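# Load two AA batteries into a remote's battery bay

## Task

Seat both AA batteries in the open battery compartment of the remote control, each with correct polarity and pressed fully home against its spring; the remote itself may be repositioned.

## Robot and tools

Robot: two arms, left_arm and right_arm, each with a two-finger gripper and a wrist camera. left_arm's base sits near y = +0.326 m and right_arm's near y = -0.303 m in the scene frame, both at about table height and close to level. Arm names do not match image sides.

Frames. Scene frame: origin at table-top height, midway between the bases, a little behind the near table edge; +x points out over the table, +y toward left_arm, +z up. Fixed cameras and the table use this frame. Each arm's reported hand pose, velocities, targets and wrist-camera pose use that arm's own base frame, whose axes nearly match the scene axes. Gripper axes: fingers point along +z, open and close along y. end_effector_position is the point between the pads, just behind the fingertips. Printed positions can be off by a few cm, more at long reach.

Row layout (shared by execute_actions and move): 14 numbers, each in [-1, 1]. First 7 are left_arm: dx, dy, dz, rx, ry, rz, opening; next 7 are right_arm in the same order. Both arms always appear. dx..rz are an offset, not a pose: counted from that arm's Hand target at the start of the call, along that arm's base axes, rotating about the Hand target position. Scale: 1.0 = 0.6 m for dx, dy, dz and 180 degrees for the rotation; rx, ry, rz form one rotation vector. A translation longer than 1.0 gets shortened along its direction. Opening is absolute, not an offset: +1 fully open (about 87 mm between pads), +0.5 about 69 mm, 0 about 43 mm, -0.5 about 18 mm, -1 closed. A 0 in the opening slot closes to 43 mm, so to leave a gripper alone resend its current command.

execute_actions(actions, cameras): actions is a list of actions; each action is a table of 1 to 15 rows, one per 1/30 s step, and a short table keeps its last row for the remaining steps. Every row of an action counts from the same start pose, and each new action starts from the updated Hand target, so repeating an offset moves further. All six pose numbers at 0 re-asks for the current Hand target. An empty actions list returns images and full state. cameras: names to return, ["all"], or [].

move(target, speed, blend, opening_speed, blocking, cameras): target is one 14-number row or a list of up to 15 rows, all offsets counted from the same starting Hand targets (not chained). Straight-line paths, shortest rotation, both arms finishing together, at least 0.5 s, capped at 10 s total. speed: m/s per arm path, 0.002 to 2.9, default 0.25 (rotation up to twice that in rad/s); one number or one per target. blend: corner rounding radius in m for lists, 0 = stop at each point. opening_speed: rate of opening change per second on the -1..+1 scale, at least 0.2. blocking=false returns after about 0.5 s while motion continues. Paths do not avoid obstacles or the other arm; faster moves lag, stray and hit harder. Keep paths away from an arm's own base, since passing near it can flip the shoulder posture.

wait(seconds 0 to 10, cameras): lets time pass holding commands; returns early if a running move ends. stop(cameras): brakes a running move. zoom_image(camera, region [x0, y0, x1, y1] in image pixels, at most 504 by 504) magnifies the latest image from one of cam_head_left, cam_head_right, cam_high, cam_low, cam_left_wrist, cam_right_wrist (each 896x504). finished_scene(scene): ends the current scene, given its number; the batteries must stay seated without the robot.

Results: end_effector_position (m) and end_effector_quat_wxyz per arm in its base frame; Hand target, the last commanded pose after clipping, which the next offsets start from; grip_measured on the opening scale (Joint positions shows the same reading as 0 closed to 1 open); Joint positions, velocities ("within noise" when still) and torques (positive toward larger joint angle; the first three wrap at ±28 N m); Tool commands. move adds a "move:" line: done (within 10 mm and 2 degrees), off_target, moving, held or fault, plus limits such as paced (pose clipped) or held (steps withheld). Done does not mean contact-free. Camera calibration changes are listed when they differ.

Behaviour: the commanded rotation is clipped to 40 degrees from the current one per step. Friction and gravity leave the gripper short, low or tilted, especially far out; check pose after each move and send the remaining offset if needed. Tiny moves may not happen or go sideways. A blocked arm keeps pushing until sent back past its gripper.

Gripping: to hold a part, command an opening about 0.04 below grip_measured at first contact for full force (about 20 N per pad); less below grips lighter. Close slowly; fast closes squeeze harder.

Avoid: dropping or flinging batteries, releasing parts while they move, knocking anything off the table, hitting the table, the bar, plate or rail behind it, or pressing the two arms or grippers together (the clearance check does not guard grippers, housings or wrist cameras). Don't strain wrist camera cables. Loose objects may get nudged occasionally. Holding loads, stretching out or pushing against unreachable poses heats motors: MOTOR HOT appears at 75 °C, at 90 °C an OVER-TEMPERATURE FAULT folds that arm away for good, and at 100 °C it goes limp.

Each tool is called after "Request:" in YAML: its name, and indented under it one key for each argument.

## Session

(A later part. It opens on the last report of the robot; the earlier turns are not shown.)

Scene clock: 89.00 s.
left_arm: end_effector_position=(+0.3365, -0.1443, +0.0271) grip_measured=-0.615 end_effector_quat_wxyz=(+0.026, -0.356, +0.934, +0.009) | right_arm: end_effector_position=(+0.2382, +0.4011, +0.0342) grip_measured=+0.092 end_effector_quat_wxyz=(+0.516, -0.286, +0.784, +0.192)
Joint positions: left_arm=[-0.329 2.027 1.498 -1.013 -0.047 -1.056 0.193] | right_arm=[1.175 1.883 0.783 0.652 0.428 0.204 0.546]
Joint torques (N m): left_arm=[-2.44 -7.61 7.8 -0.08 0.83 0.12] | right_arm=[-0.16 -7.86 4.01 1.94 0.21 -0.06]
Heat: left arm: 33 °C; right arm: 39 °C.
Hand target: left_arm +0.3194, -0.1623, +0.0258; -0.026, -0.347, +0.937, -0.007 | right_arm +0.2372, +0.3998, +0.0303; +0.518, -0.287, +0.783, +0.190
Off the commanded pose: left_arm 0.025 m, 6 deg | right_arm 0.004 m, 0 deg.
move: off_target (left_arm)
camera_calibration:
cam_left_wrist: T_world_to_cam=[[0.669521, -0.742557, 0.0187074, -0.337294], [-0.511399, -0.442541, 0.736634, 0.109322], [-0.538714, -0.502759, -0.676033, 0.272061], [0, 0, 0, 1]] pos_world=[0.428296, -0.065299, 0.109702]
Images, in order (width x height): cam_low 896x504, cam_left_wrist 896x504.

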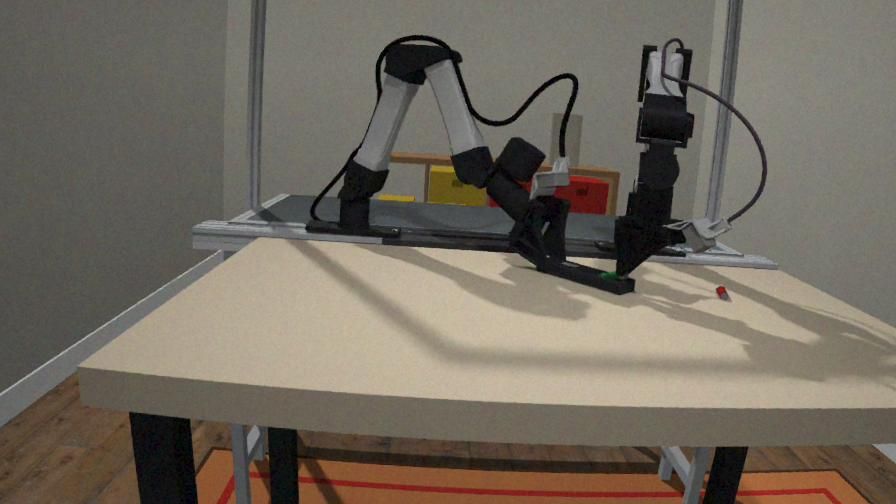

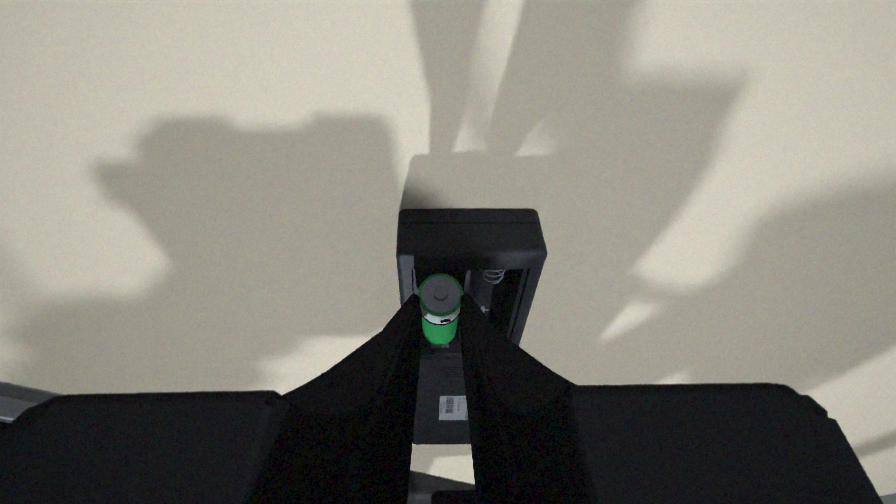

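Request:
move:
  target: [0,0,-0.023,0,0,0,-0.75,0,0,0,0,0,0,0.04]
  speed: 0.04
  cameras: ["cam_left_wrist","cam_low"]

Request:
zoom_image:
  camera: "cam_left_wrist"
  region: [340, 180, 560, 380]

Request:
zoom_image:
  camera: "cam_low"
  region: [560, 220, 680, 310]

Scene clock: 89.87 s.
left_arm: end_effector_position=(+0.3371, -0.1442, +0.0244) grip_measured=-0.614 end_effector_quat_wxyz=(+0.024, -0.357, +0.934, +0.008) | right_arm: end_effector_position=(+0.2382, +0.4011, +0.0342) grip_measured=+0.092 end_effector_quat_wxyz=(+0.516, -0.286, +0.784, +0.192)
Joint positions: left_arm=[-0.326 2.035 1.498 -1.008 -0.044 -1.056 0.193] | right_arm=[1.175 1.883 0.783 0.652 0.428 0.204 0.546]
Joint torques (N m): left_arm=[-2.63 -6.86 5.09 0.3 0.82 0.13] | right_arm=[-0.16 -7.86 3.96 1.94 0.22 -0.06]
Heat: left arm: 33 °C; right arm: 39 °C.
Hand target: left_arm +0.3193, -0.1624, +0.0119; -0.026, -0.347, +0.937, -0.007 | right_arm +0.2372, +0.3998, +0.0303; +0.518, -0.287, +0.783, +0.190
Off the commanded pose: left_arm 0.028 m, 6 deg | right_arm 0.004 m, 0 deg.
move: off_target (left_arm)
camera_calibration:
cam_left_wrist: T_world_to_cam=[[0.671217, -0.741053, 0.0175545, -0.337903], [-0.507574, -0.442224, 0.739464, 0.110399], [-0.540219, -0.505251, -0.672968, 0.270738], [0, 0, 0, 1]] pos_world=[0.429099, -0.0647924, 0.106493]
Images, in order (width x height): cam_low 896x504, cam_left_wrist 896x504.

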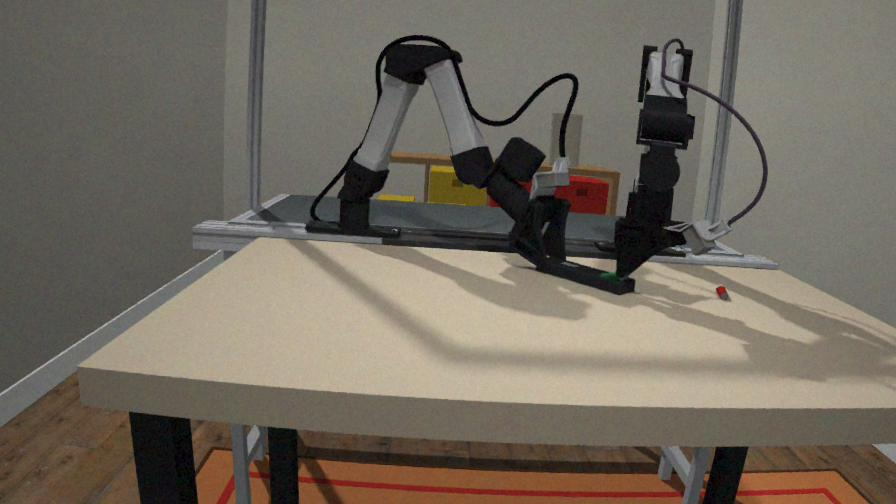

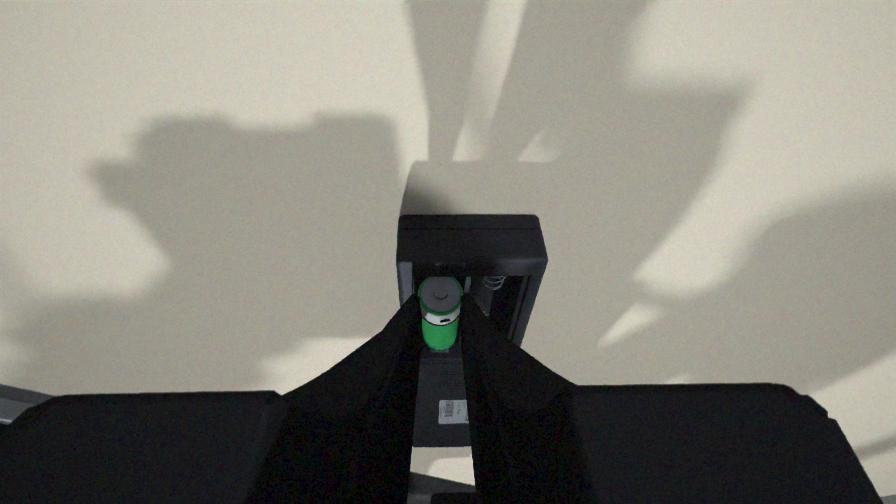

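Scaled by 2.291 from the camera's 896x504 image, which has a finer 1280x720 frame.

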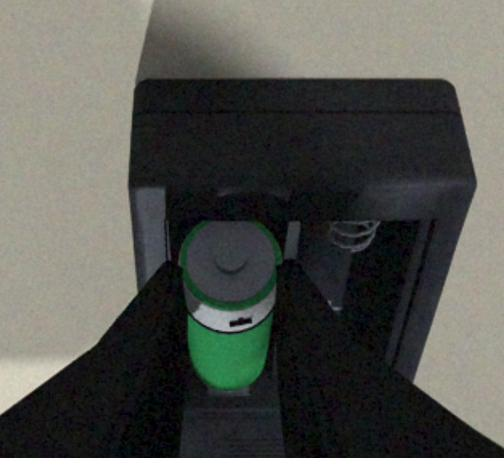

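Scaled by 4.200 from the camera's 896x504 image, which has a finer 1280x720 frame.

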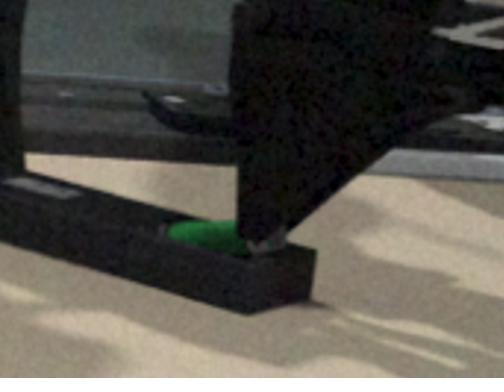

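Request:
move:
  target: [-0.006,-0.005,-0.022,0,0,0,-0.75,0,0,0,0,0,0,0.04]
  speed: 0.04
  cameras: ["cam_left_wrist","cam_low"]

Request:
zoom_image:
  camera: "cam_left_wrist"
  region: [340, 180, 560, 380]

Request:
zoom_image:
  camera: "cam_low"
  region: [560, 220, 680, 310]

Scene clock: 90.77 s.
left_arm: end_effector_position=(+0.3369, -0.1449, +0.0210) grip_measured=-0.614 end_effector_quat_wxyz=(+0.024, -0.357, +0.934, +0.006) | right_arm: end_effector_position=(+0.2382, +0.4011, +0.0342) grip_measured=+0.092 end_effector_quat_wxyz=(+0.516, -0.286, +0.784, +0.192)
Joint positions: left_arm=[-0.326 2.036 1.485 -0.99 -0.04 -1.056 0.193] | right_arm=[1.175 1.883 0.783 0.652 0.428 0.204 0.546]
Joint torques (N m): left_arm=[-3.49 -6.22 2.76 0.57 0.77 0.03] | right_arm=[-0.16 -7.83 3.97 1.94 0.2 -0.06]
Heat: left arm: 33 °C; right arm: 39 °C.
Hand target: left_arm +0.3157, -0.1654, -0.0012; -0.026, -0.347, +0.937, -0.007 | right_arm +0.2372, +0.3998, +0.0303; +0.518, -0.287, +0.783, +0.190
Off the commanded pose: left_arm 0.037 m, 6 deg | right_arm 0.004 m, 0 deg.
move: off_target (left_arm)
camera_calibration:
cam_left_wrist: T_world_to_cam=[[0.671104, -0.741013, 0.022796, -0.338273], [-0.50942, -0.438584, 0.740362, 0.113664], [-0.53862, -0.508473, -0.671822, 0.266935], [0, 0, 0, 1]] pos_world=[0.428696, -0.0650847, 0.102891]
Images, in order (width x height): cam_low 896x504, cam_left_wrist 896x504.

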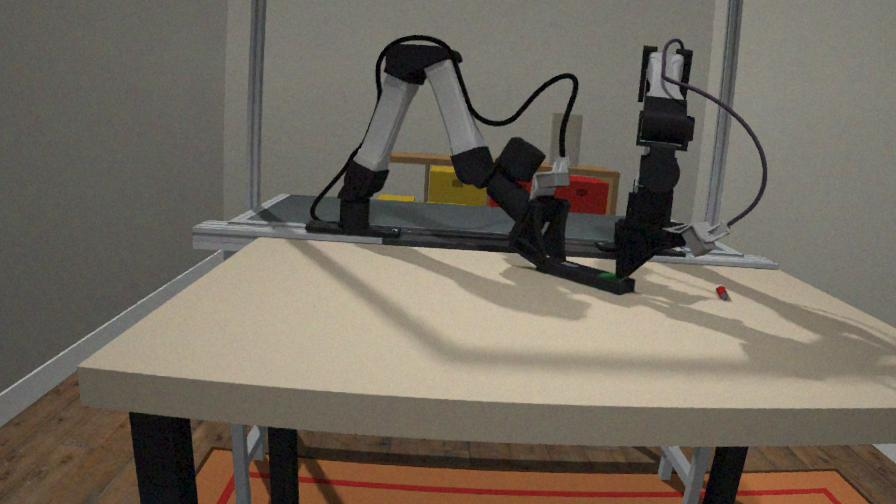

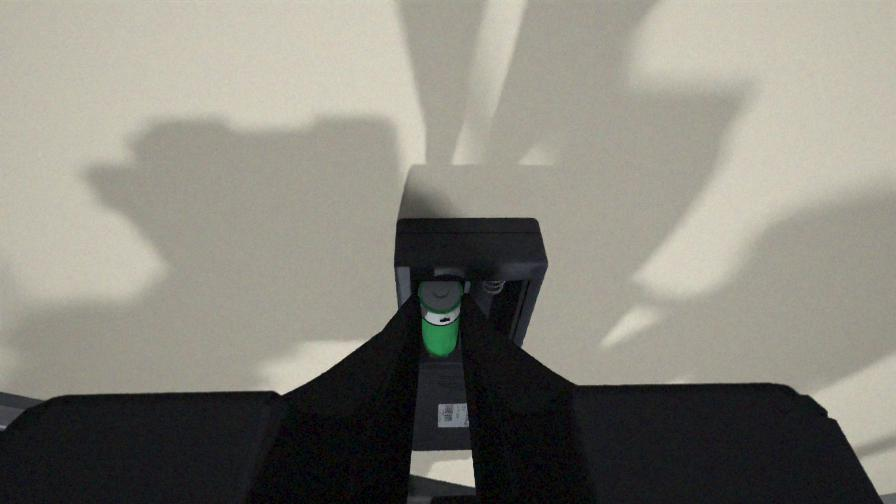

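Scaled by 2.291 from the camera's 896x504 image, which has a finer 1280x720 frame.

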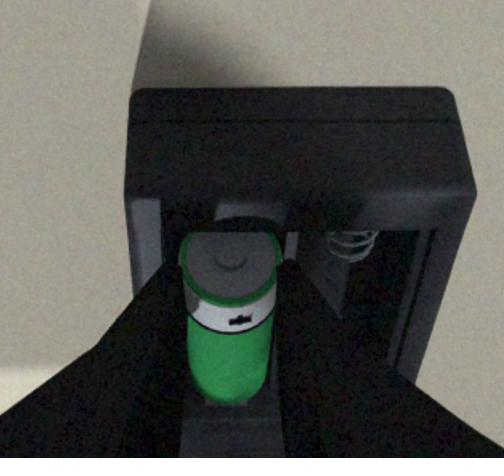

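Scaled by 4.200 from the camera's 896x504 image, which has a finer 1280x720 frame.

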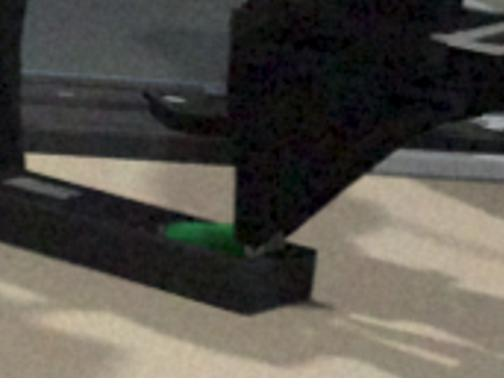

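Request:
move:
  target:
    - [0.023,0.023,0.025,0.03,-0.036,0,-0.75,0,0,0,0,0,0,0.04]
    - [0.023,0.023,0.025,0.03,-0.036,0,-0.3,0,0,0,0,0,0,0.04]
  speed: 0.05
  opening_speed: 0.4
  cameras: ["cam_left_wrist","cam_low"]

Request:
zoom_image:
  camera: "cam_left_wrist"
  region: [340, 180, 560, 380]

Request:
zoom_image:
  camera: "cam_low"
  region: [560, 220, 680, 310]

Scene clock: 94.23 s.
left_arm: end_effector_position=(+0.3423, -0.1482, +0.0223) grip_measured=-0.300 end_effector_quat_wxyz=(+0.058, -0.349, +0.935, +0.008) | right_arm: end_effector_position=(+0.2382, +0.4011, +0.0342) grip_measured=+0.092 end_effector_quat_wxyz=(+0.516, -0.286, +0.784, +0.192)
Joint positions: left_arm=[-0.352 2.013 1.462 -0.943 -0.087 -1.064 0.35] | right_arm=[1.175 1.883 0.783 0.652 0.428 0.204 0.546]
Joint torques (N m): left_arm=[-2.51 -9.01 3.92 0.46 -0.02 -0.02] | right_arm=[-0.14 -7.87 4 1.94 0.22 -0.06]
Heat: left arm: 32 °C; right arm: 40 °C.
Hand target: left_arm +0.3295, -0.1516, +0.0137; +0.043, -0.347, +0.937, +0.017 | right_arm +0.2372, +0.3998, +0.0303; +0.518, -0.287, +0.783, +0.190
Off the commanded pose: left_arm 0.016 m, 2 deg | right_arm 0.004 m, 0 deg.
move: off_target (left_arm); target 2's new opening was sent with left_arm's hand 0.014 m and 1 deg from that target
camera_calibration:
cam_left_wrist: T_world_to_cam=[[0.657296, -0.752445, 0.0422951, -0.34181], [-0.560239, -0.450317, 0.695231, 0.130688], [-0.504077, -0.480668, -0.71754, 0.262314], [0, 0, 0, 1]] pos_world=[0.430113, -0.0722559, 0.111819]
Images, in order (width x height): cam_low 896x504, cam_left_wrist 896x504.

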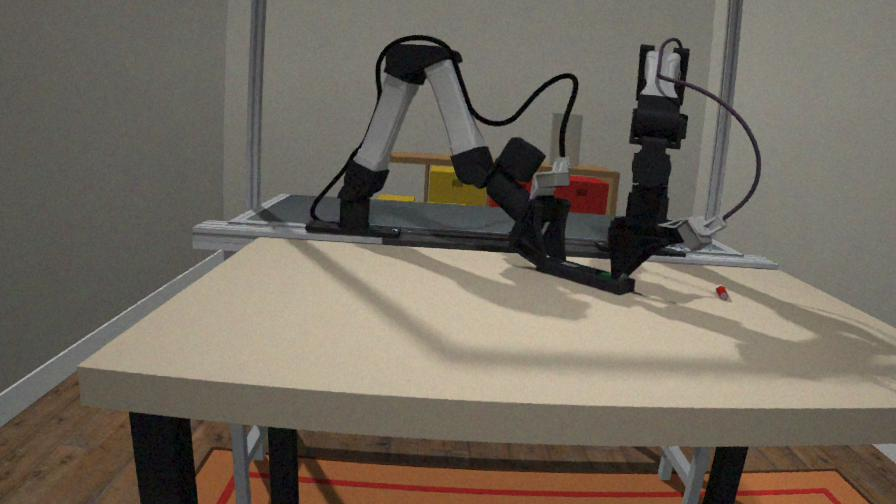

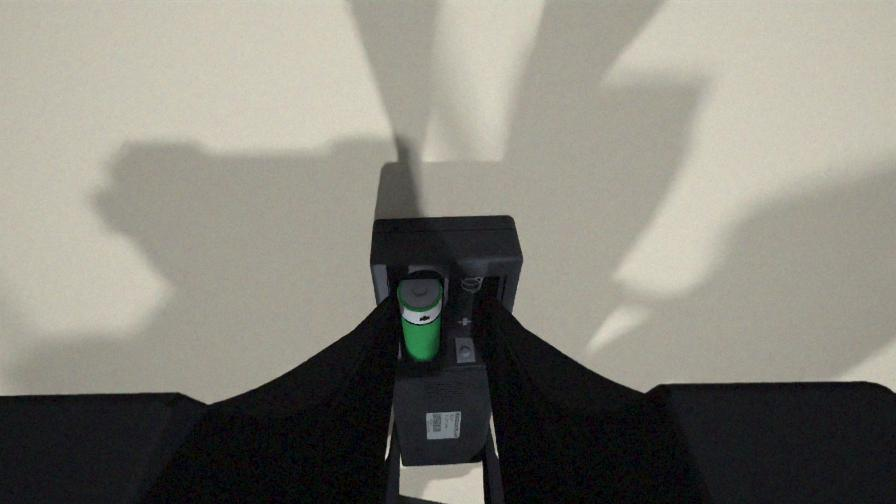

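Scaled by 2.291 from the camera's 896x504 image, which has a finer 1280x720 frame.

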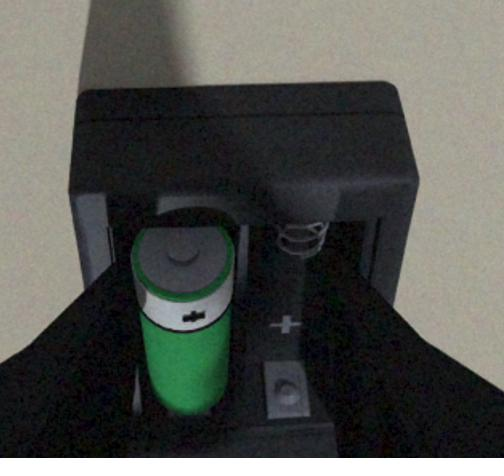

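Scaled by 4.200 from the camera's 896x504 image, which has a finer 1280x720 frame.

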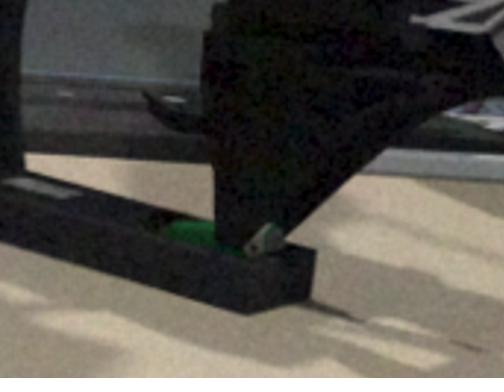

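Request:
move:
  target: [0.005,0.004,0.07,-0.03,0.036,0,-0.3,0,0,0,0,0,0,0.04]
  speed: 0.06
  cameras: ["cam_left_wrist","cam_low"]

Request:
zoom_image:
  camera: "cam_left_wrist"
  region: [340, 120, 560, 320]

Request:
zoom_image:
  camera: "cam_low"
  region: [560, 220, 680, 310]

Scene clock: 96.30 s.
left_arm: end_effector_position=(+0.3259, -0.1479, +0.0532) grip_measured=-0.300 end_effector_quat_wxyz=(-0.029, -0.351, +0.936, +0.000) | right_arm: end_effector_position=(+0.2377, +0.4015, +0.0343) grip_measured=+0.092 end_effector_quat_wxyz=(+0.516, -0.287, +0.784, +0.193)
Joint positions: left_arm=[-0.308 2.045 1.612 -1.183 0.036 -1.026 0.35] | right_arm=[1.176 1.883 0.783 0.652 0.427 0.203 0.546]
Joint torques (N m): left_arm=[-0.43 -8.51 9.02 0.21 0.09 0.27] | right_arm=[-0.28 -7.87 4.03 1.94 0.22 -0.05]
Heat: left arm: 32 °C; right arm: 40 °C.
Hand target: left_arm +0.3326, -0.1491, +0.0558; -0.026, -0.347, +0.937, -0.007 | right_arm +0.2370, +0.3999, +0.0302; +0.518, -0.287, +0.783, +0.190
Off the commanded pose: left_arm 0.007 m, 1 deg | right_arm 0.004 m, 0 deg.
move: done
camera_calibration:
cam_left_wrist: T_world_to_cam=[[0.663013, -0.748598, -0.00380002, -0.330939], [-0.440955, -0.394634, 0.806115, 0.0635977], [-0.604956, -0.53279, -0.591746, 0.294882], [0, 0, 0, 1]] pos_world=[0.425851, -0.0655318, 0.121971]
Images, in order (width x height): cam_low 896x504, cam_left_wrist 896x504.

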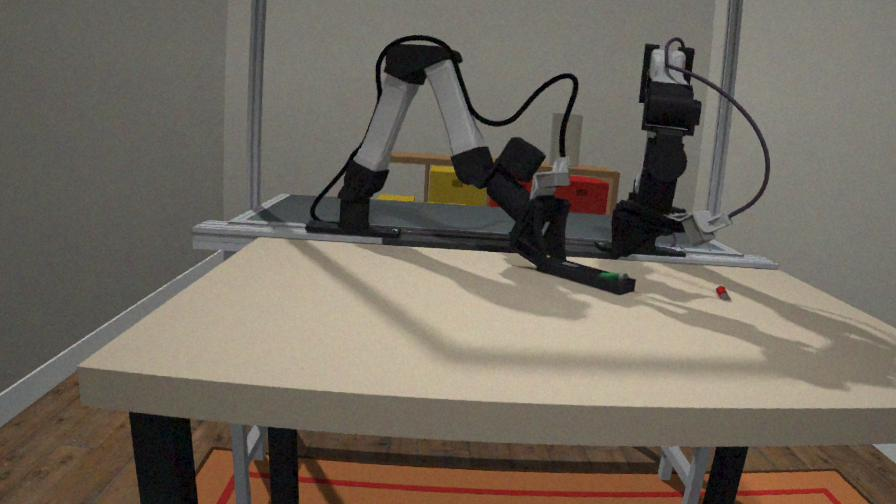

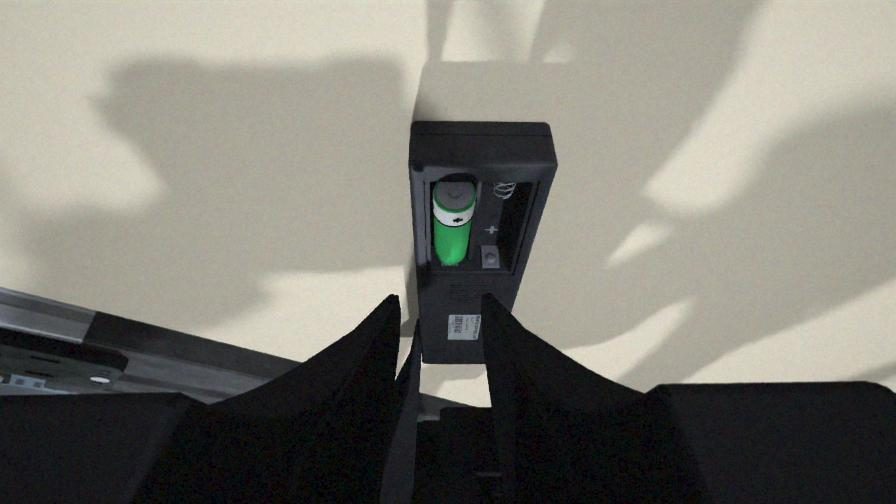

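Scaled by 2.291 from the camera's 896x504 image, which has a finer 1280x720 frame.

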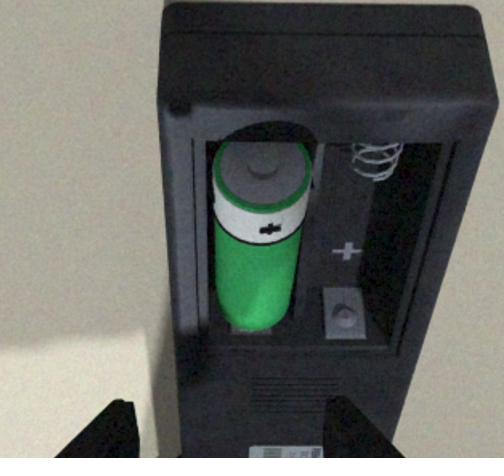

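Scaled by 4.200 from the camera's 896x504 image, which has a finer 1280x720 frame.

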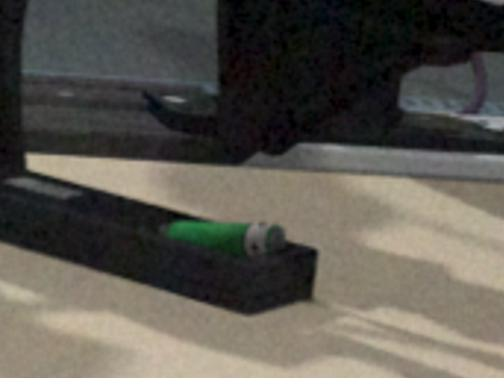

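Request:
move:
  target: [0.0085,0.009,-0.005,0,0,0,-1,0,0,0,0,0,0,0.04]
  speed: 0.06
  cameras: ["cam_left_wrist"]

Request:
zoom_image:
  camera: "cam_left_wrist"
  region: [340, 140, 560, 340]

Scene clock: 97.50 s.
left_arm: end_effector_position=(+0.3297, -0.1425, +0.0503) grip_measured=-1.000 end_effector_quat_wxyz=(-0.031, -0.352, +0.936, +0.001) | right_arm: end_effector_position=(+0.2377, +0.4015, +0.0343) grip_measured=+0.092 end_effector_quat_wxyz=(+0.516, -0.287, +0.784, +0.193)
Joint positions: left_arm=[-0.292 2.06 1.622 -1.184 0.037 -1.009 0] | right_arm=[1.176 1.883 0.783 0.652 0.427 0.203 0.546]
Joint torques (N m): left_arm=[-0.42 -8.65 9.1 0.22 0.07 0.29] | right_arm=[-0.25 -7.88 3.96 1.93 0.21 -0.05]
Heat: left arm: 32 °C; right arm: 40 °C.
Hand target: left_arm +0.3376, -0.1438, +0.0528; -0.026, -0.347, +0.937, -0.007 | right_arm +0.2370, +0.3999, +0.0302; +0.518, -0.287, +0.783, +0.190
Off the commanded pose: left_arm 0.008 m, 1 deg | right_arm 0.004 m, 0 deg.
move: done
camera_calibration:
cam_left_wrist: T_world_to_cam=[[0.663264, -0.748347, -0.00759439, -0.329274], [-0.436568, -0.395135, 0.808256, 0.0680363], [-0.607857, -0.532771, -0.588783, 0.299183], [0, 0, 0, 1]] pos_world=[0.429958, -0.0601317, 0.118662]
Images, in order (width x height): cam_left_wrist 896x504.

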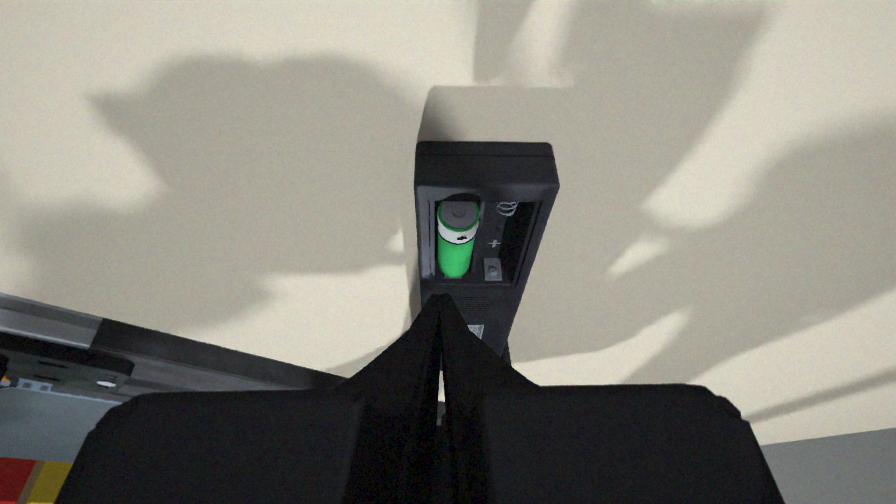

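Scaled by 2.291 from the camera's 896x504 image, which has a finer 1280x720 frame.

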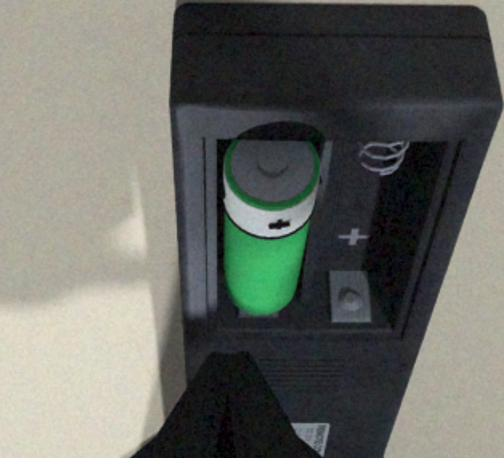

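Request:
move:
  target: [0.003,-0.004,-0.032,0,0,0,-1,0,0,0,0,0,0,0.04]
  speed: 0.05
  cameras: ["cam_left_wrist","cam_low"]

Request:
zoom_image:
  camera: "cam_left_wrist"
  region: [340, 140, 560, 340]

Request:
zoom_image:
  camera: "cam_low"
  region: [560, 220, 680, 310]

Scene clock: 98.87 s.
left_arm: end_effector_position=(+0.3386, -0.1451, +0.0396) grip_measured=-1.000 end_effector_quat_wxyz=(-0.024, -0.351, +0.936, -0.005) | right_arm: end_effector_position=(+0.2377, +0.4015, +0.0343) grip_measured=+0.092 end_effector_quat_wxyz=(+0.516, -0.287, +0.784, +0.193)
Joint positions: left_arm=[-0.292 2.087 1.622 -1.139 0.037 -1.009 0] | right_arm=[1.176 1.883 0.783 0.652 0.427 0.203 0.546]
Joint torques (N m): left_arm=[-0.9 -8.95 5.79 0.43 0.08 0.22] | right_arm=[-0.24 -7.87 3.96 1.94 0.23 -0.05]
Heat: left arm: 32 °C; right arm: 40 °C.
Hand target: left_arm +0.3394, -0.1462, +0.0336; -0.026, -0.347, +0.937, -0.007 | right_arm +0.2370, +0.3999, +0.0302; +0.518, -0.287, +0.783, +0.190
Off the commanded pose: left_arm 0.006 m, 1 deg | right_arm 0.004 m, 0 deg.
move: done
camera_calibration:
cam_left_wrist: T_world_to_cam=[[0.662693, -0.748852, 0.00767061, -0.337744], [-0.450701, -0.390624, 0.802671, 0.0852235], [-0.598085, -0.535382, -0.596372, 0.293443], [0, 0, 0, 1]] pos_world=[0.437735, -0.0625259, 0.109186]
Images, in order (width x height): cam_low 896x504, cam_left_wrist 896x504.

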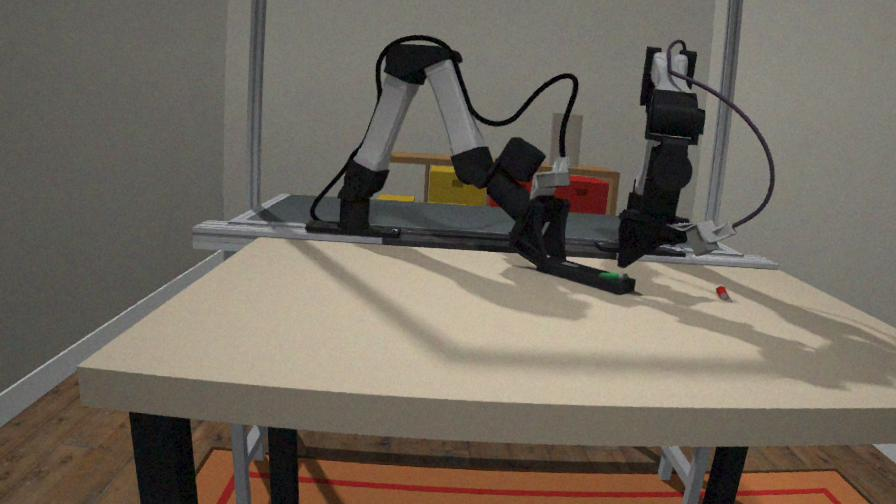

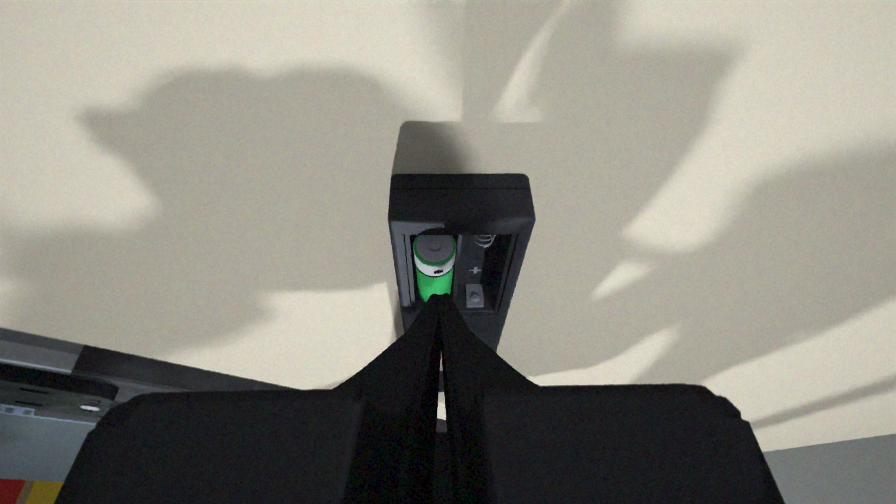

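Scaled by 2.291 from the camera's 896x504 image, which has a finer 1280x720 frame.

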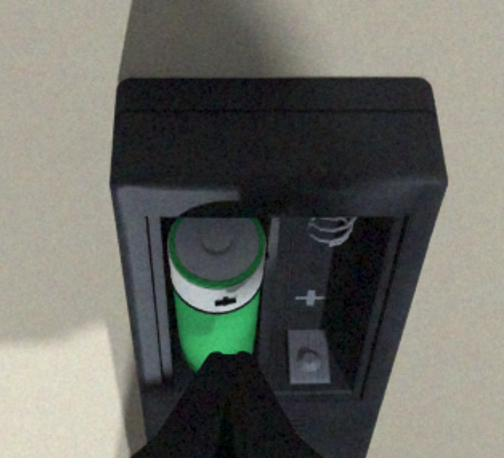

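Scaled by 4.200 from the camera's 896x504 image, which has a finer 1280x720 frame.

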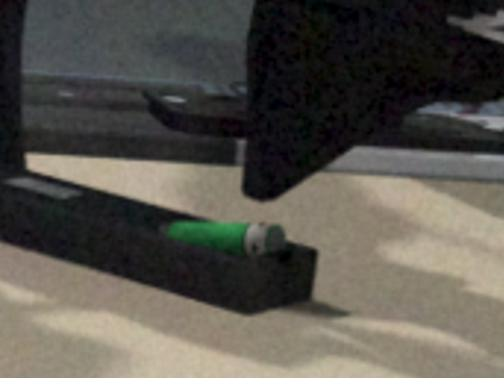

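Request:
move:
  target: [-0.0015,0.002,-0.025,0,0,0,-1,0,0,0,0,0,0,0.04]
  speed: 0.04
  cameras: ["cam_left_wrist","cam_low"]

Request:
zoom_image:
  camera: "cam_left_wrist"
  region: [340, 160, 560, 360]

Request:
zoom_image:
  camera: "cam_low"
  region: [560, 220, 680, 310]

Scene clock: 99.83 s.
left_arm: end_effector_position=(+0.3365, -0.1458, +0.0289) grip_measured=-1.000 end_effector_quat_wxyz=(-0.027, -0.351, +0.936, -0.007) | right_arm: end_effector_position=(+0.2377, +0.4015, +0.0343) grip_measured=+0.092 end_effector_quat_wxyz=(+0.516, -0.287, +0.784, +0.193)
Joint positions: left_arm=[-0.292 2.093 1.587 -1.099 0.044 -1.009 0] | right_arm=[1.176 1.883 0.783 0.652 0.427 0.203 0.546]
Joint torques (N m): left_arm=[-0.62 -8.47 4.94 0.58 0 0.25] | right_arm=[-0.24 -7.9 3.95 1.94 0.21 -0.04]
Heat: left arm: 32 °C; right arm: 40 °C.
Hand target: left_arm +0.3385, -0.1450, +0.0185; -0.026, -0.347, +0.937, -0.007 | right_arm +0.2370, +0.3999, +0.0302; +0.518, -0.287, +0.783, +0.190
Off the commanded pose: left_arm 0.011 m, 1 deg | right_arm 0.004 m, 0 deg.
move: off_target (left_arm)
camera_calibration:
cam_left_wrist: T_world_to_cam=[[0.662978, -0.748578, 0.00958253, -0.336902], [-0.447185, -0.385719, 0.806998, 0.0920163], [-0.600405, -0.539307, -0.590476, 0.28553], [0, 0, 0, 1]] pos_world=[0.435941, -0.0627167, 0.0975703]
Images, in order (width x height): cam_low 896x504, cam_left_wrist 896x504.

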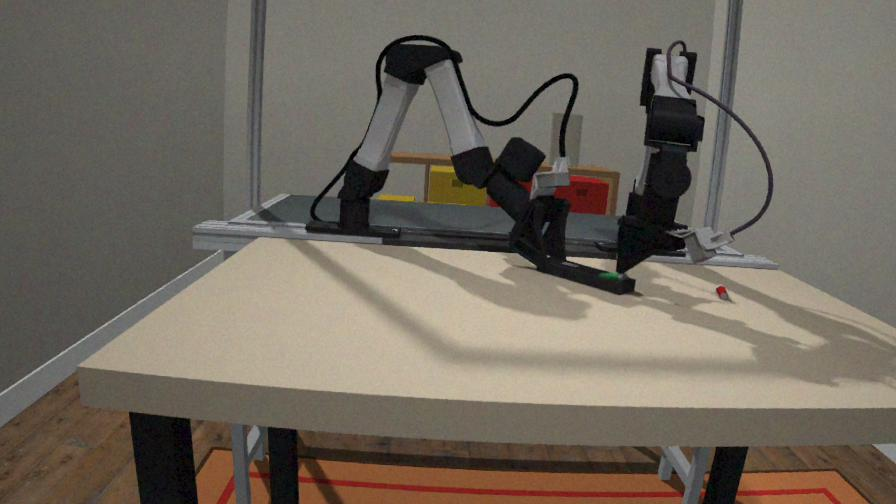

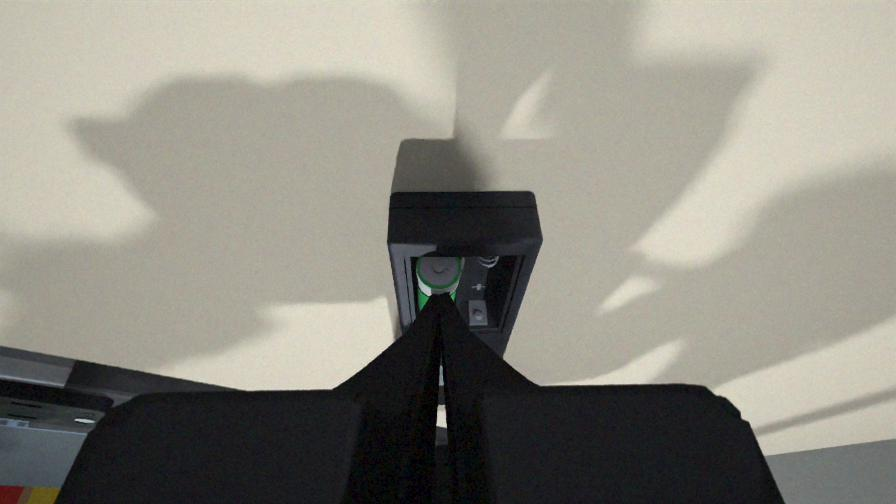

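Scaled by 2.291 from the camera's 896x504 image, which has a finer 1280x720 frame.

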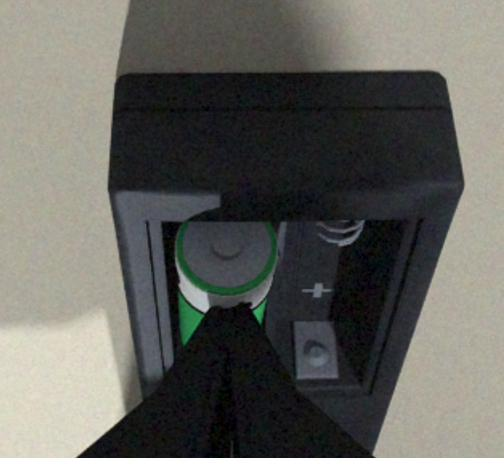

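Scaled by 4.200 from the camera's 896x504 image, which has a finer 1280x720 frame.

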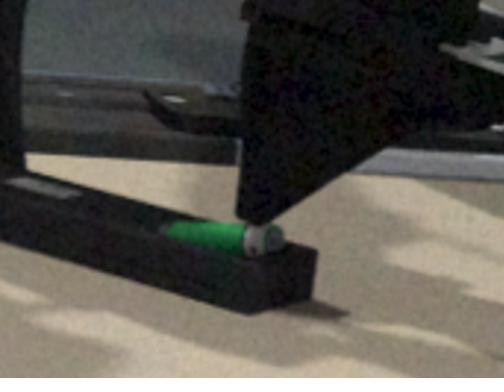

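Request:
move:
  target: [0,0,-0.022,0,0,0,-1,0,0,0,0,0,0,0.04]
  speed: 0.03

Request:
move:
  target: [-0.003,-0.003,-0.017,0,0,0,-1,0,0,0,0,0,0,0.04]
  speed: 0.03
  cameras: ["cam_left_wrist","cam_low"]

Request:
zoom_image:
  camera: "cam_left_wrist"
  region: [340, 160, 560, 360]

Request:
zoom_image:
  camera: "cam_low"
  region: [560, 220, 680, 310]

Scene clock: 100.90 s.
left_arm: end_effector_position=(+0.3398, -0.1498, +0.0266) grip_measured=-1.000 end_effector_quat_wxyz=(-0.026, -0.352, +0.935, -0.022) | right_arm: end_effector_position=(+0.2377, +0.4015, +0.0343) grip_measured=+0.092 end_effector_quat_wxyz=(+0.516, -0.287, +0.784, +0.193)
Joint positions: left_arm=[-0.289 2.093 1.575 -1.068 0.066 -1.009 0] | right_arm=[1.176 1.883 0.783 0.652 0.427 0.203 0.546]
Joint torques (N m): left_arm=[-0.85 -7.32 3.37 0.76 -0.19 0.25] | right_arm=[-0.23 -7.87 3.99 1.93 0.23 -0.05]
Heat: left arm: 32 °C; right arm: 40 °C.
Hand target: left_arm +0.3385, -0.1449, +0.0054; -0.026, -0.347, +0.937, -0.007 | right_arm +0.2370, +0.3999, +0.0302; +0.518, -0.287, +0.783, +0.190
Off the commanded pose: left_arm 0.022 m, 2 deg | right_arm 0.004 m, 0 deg.
move: off_target (left_arm)

Scene clock: 101.60 s.
left_arm: end_effector_position=(+0.3404, -0.1541, +0.0141) grip_measured=-1.000 end_effector_quat_wxyz=(-0.027, -0.351, +0.935, -0.032) | right_arm: end_effector_position=(+0.2364, +0.4026, +0.0343) grip_measured=+0.092 end_effector_quat_wxyz=(+0.515, -0.290, +0.783, +0.195)
Joint positions: left_arm=[-0.291 2.106 1.54 -1.009 0.085 -1.009 0] | right_arm=[1.178 1.883 0.783 0.653 0.421 0.2 0.546]
Joint torques (N m): left_arm=[-1.18 -7.56 3.99 0.57 -0.36 0.2] | right_arm=[-0.39 -7.84 4 1.93 0.3 -0.02]
Heat: left arm: 32 °C; right arm: 40 °C.
Hand target: left_arm +0.3367, -0.1468, -0.0048; -0.026, -0.347, +0.937, -0.007 | right_arm +0.2372, +0.3998, +0.0303; +0.518, -0.287, +0.783, +0.190
Off the commanded pose: left_arm 0.021 m, 3 deg | right_arm 0.005 m, 1 deg.
move: off_target (left_arm)
camera_calibration:
cam_left_wrist: T_world_to_cam=[[0.663208, -0.746253, 0.0571107, -0.345979], [-0.461349, -0.347536, 0.816318, 0.113099], [-0.589332, -0.567737, -0.574772, 0.2662], [0, 0, 0, 1]] pos_world=[0.438515, -0.0677502, 0.0804386]
Images, in order (width x height): cam_low 896x504, cam_left_wrist 896x504.

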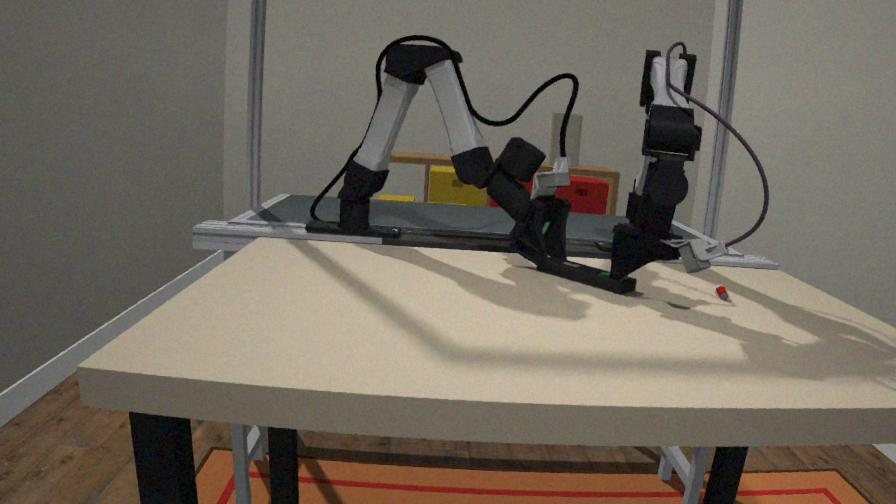

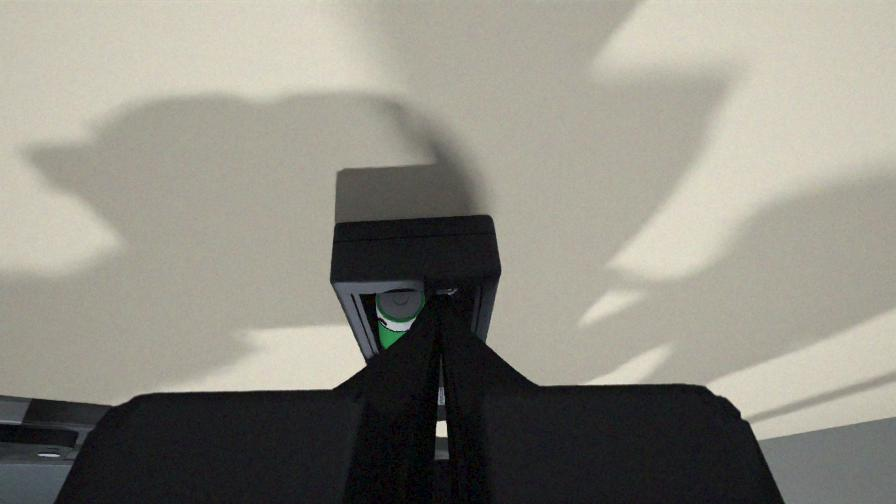

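Scaled by 2.291 from the camera's 896x504 image, which has a finer 1280x720 frame.

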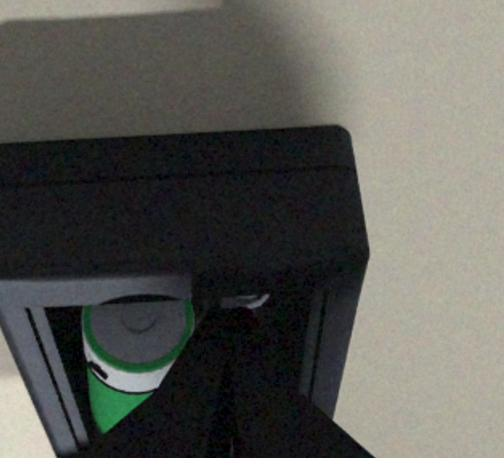

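Scaled by 4.200 from the camera's 896x504 image, which has a finer 1280x720 frame.

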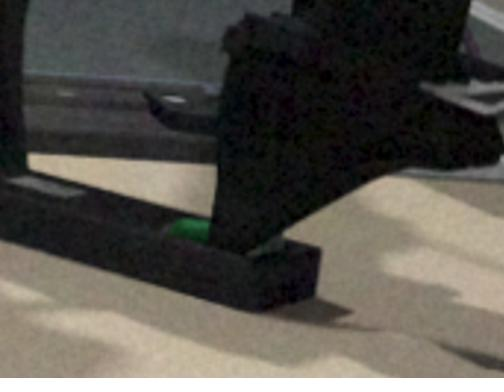

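Request:
move:
  target: [0,-0.008,0.11,0,0,0,-1,0,0,0,0,0,0,0.04]
  speed: 0.06
  cameras: ["cam_left_wrist","cam_low"]

Request:
zoom_image:
  camera: "cam_left_wrist"
  region: [300, 140, 520, 340]

Request:
zoom_image:
  camera: "cam_low"
  region: [560, 220, 680, 310]

Scene clock: 103.57 s.
left_arm: end_effector_position=(+0.3286, -0.1459, +0.0436) grip_measured=-1.000 end_effector_quat_wxyz=(-0.053, -0.351, +0.935, +0.006) | right_arm: end_effector_position=(+0.2363, +0.4028, +0.0344) grip_measured=+0.092 end_effector_quat_wxyz=(+0.515, -0.291, +0.783, +0.195)
Joint positions: left_arm=[-0.293 2.106 1.655 -1.211 0.055 -1.009 0] | right_arm=[1.178 1.883 0.783 0.654 0.42 0.199 0.546]
Joint torques (N m): left_arm=[-2.07 -12.74 8.88 0.12 -0.08 0.05] | right_arm=[-0.4 -7.87 3.97 1.92 0.32 -0.01]
Heat: left arm: 32 °C; right arm: 40 °C.
Hand target: left_arm +0.3367, -0.1516, +0.0612; -0.026, -0.347, +0.937, -0.007 | right_arm +0.2372, +0.3999, +0.0303; +0.518, -0.287, +0.783, +0.190
Off the commanded pose: left_arm 0.020 m, 3 deg | right_arm 0.005 m, 1 deg.
move: off_target (left_arm)
camera_calibration:
cam_left_wrist: T_world_to_cam=[[0.661675, -0.749099, -0.0321872, -0.329713], [-0.401383, -0.390145, 0.82866, 0.0598867], [-0.633307, -0.535385, -0.558825, 0.299406], [0, 0, 0, 1]] pos_world=[0.431817, -0.063326, 0.107077]
Images, in order (width x height): cam_low 896x504, cam_left_wrist 896x504.

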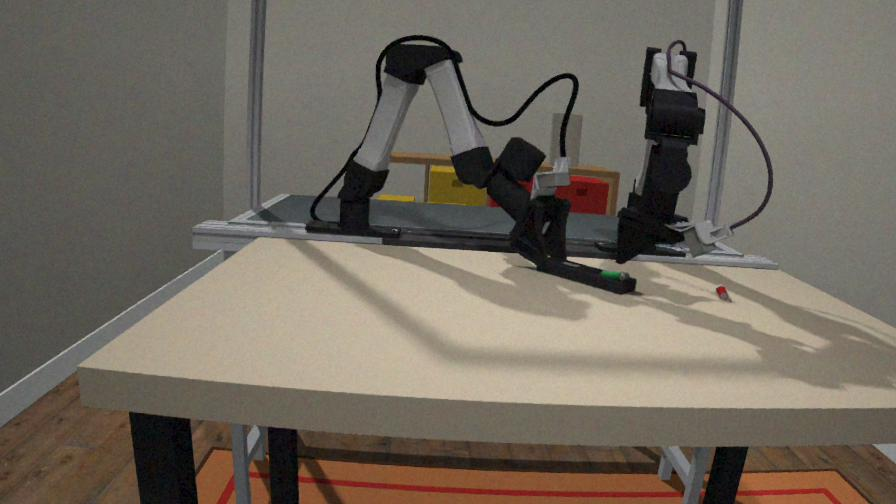

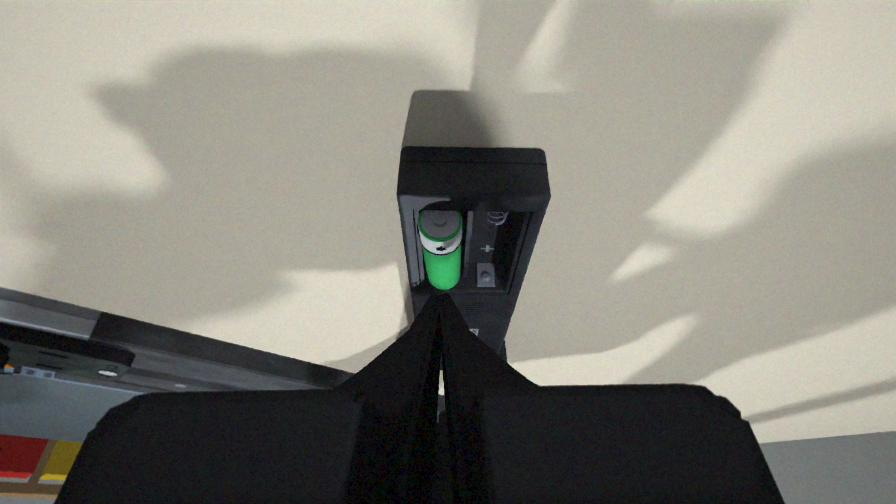

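Scaled by 2.291 from the camera's 896x504 image, which has a finer 1280x720 frame.

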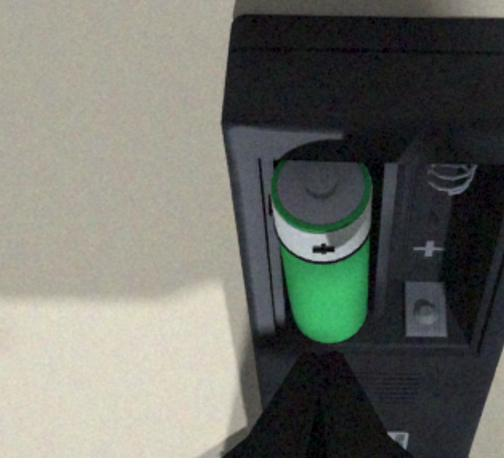

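Scaled by 4.200 from the camera's 896x504 image, which has a finer 1280x720 frame.

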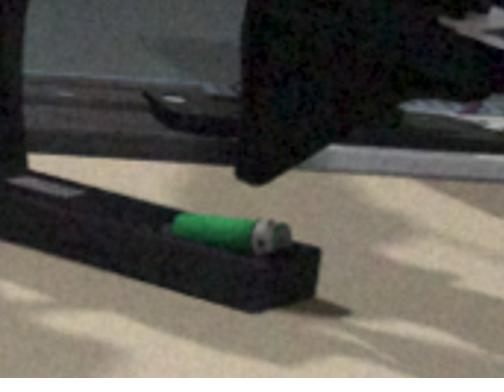

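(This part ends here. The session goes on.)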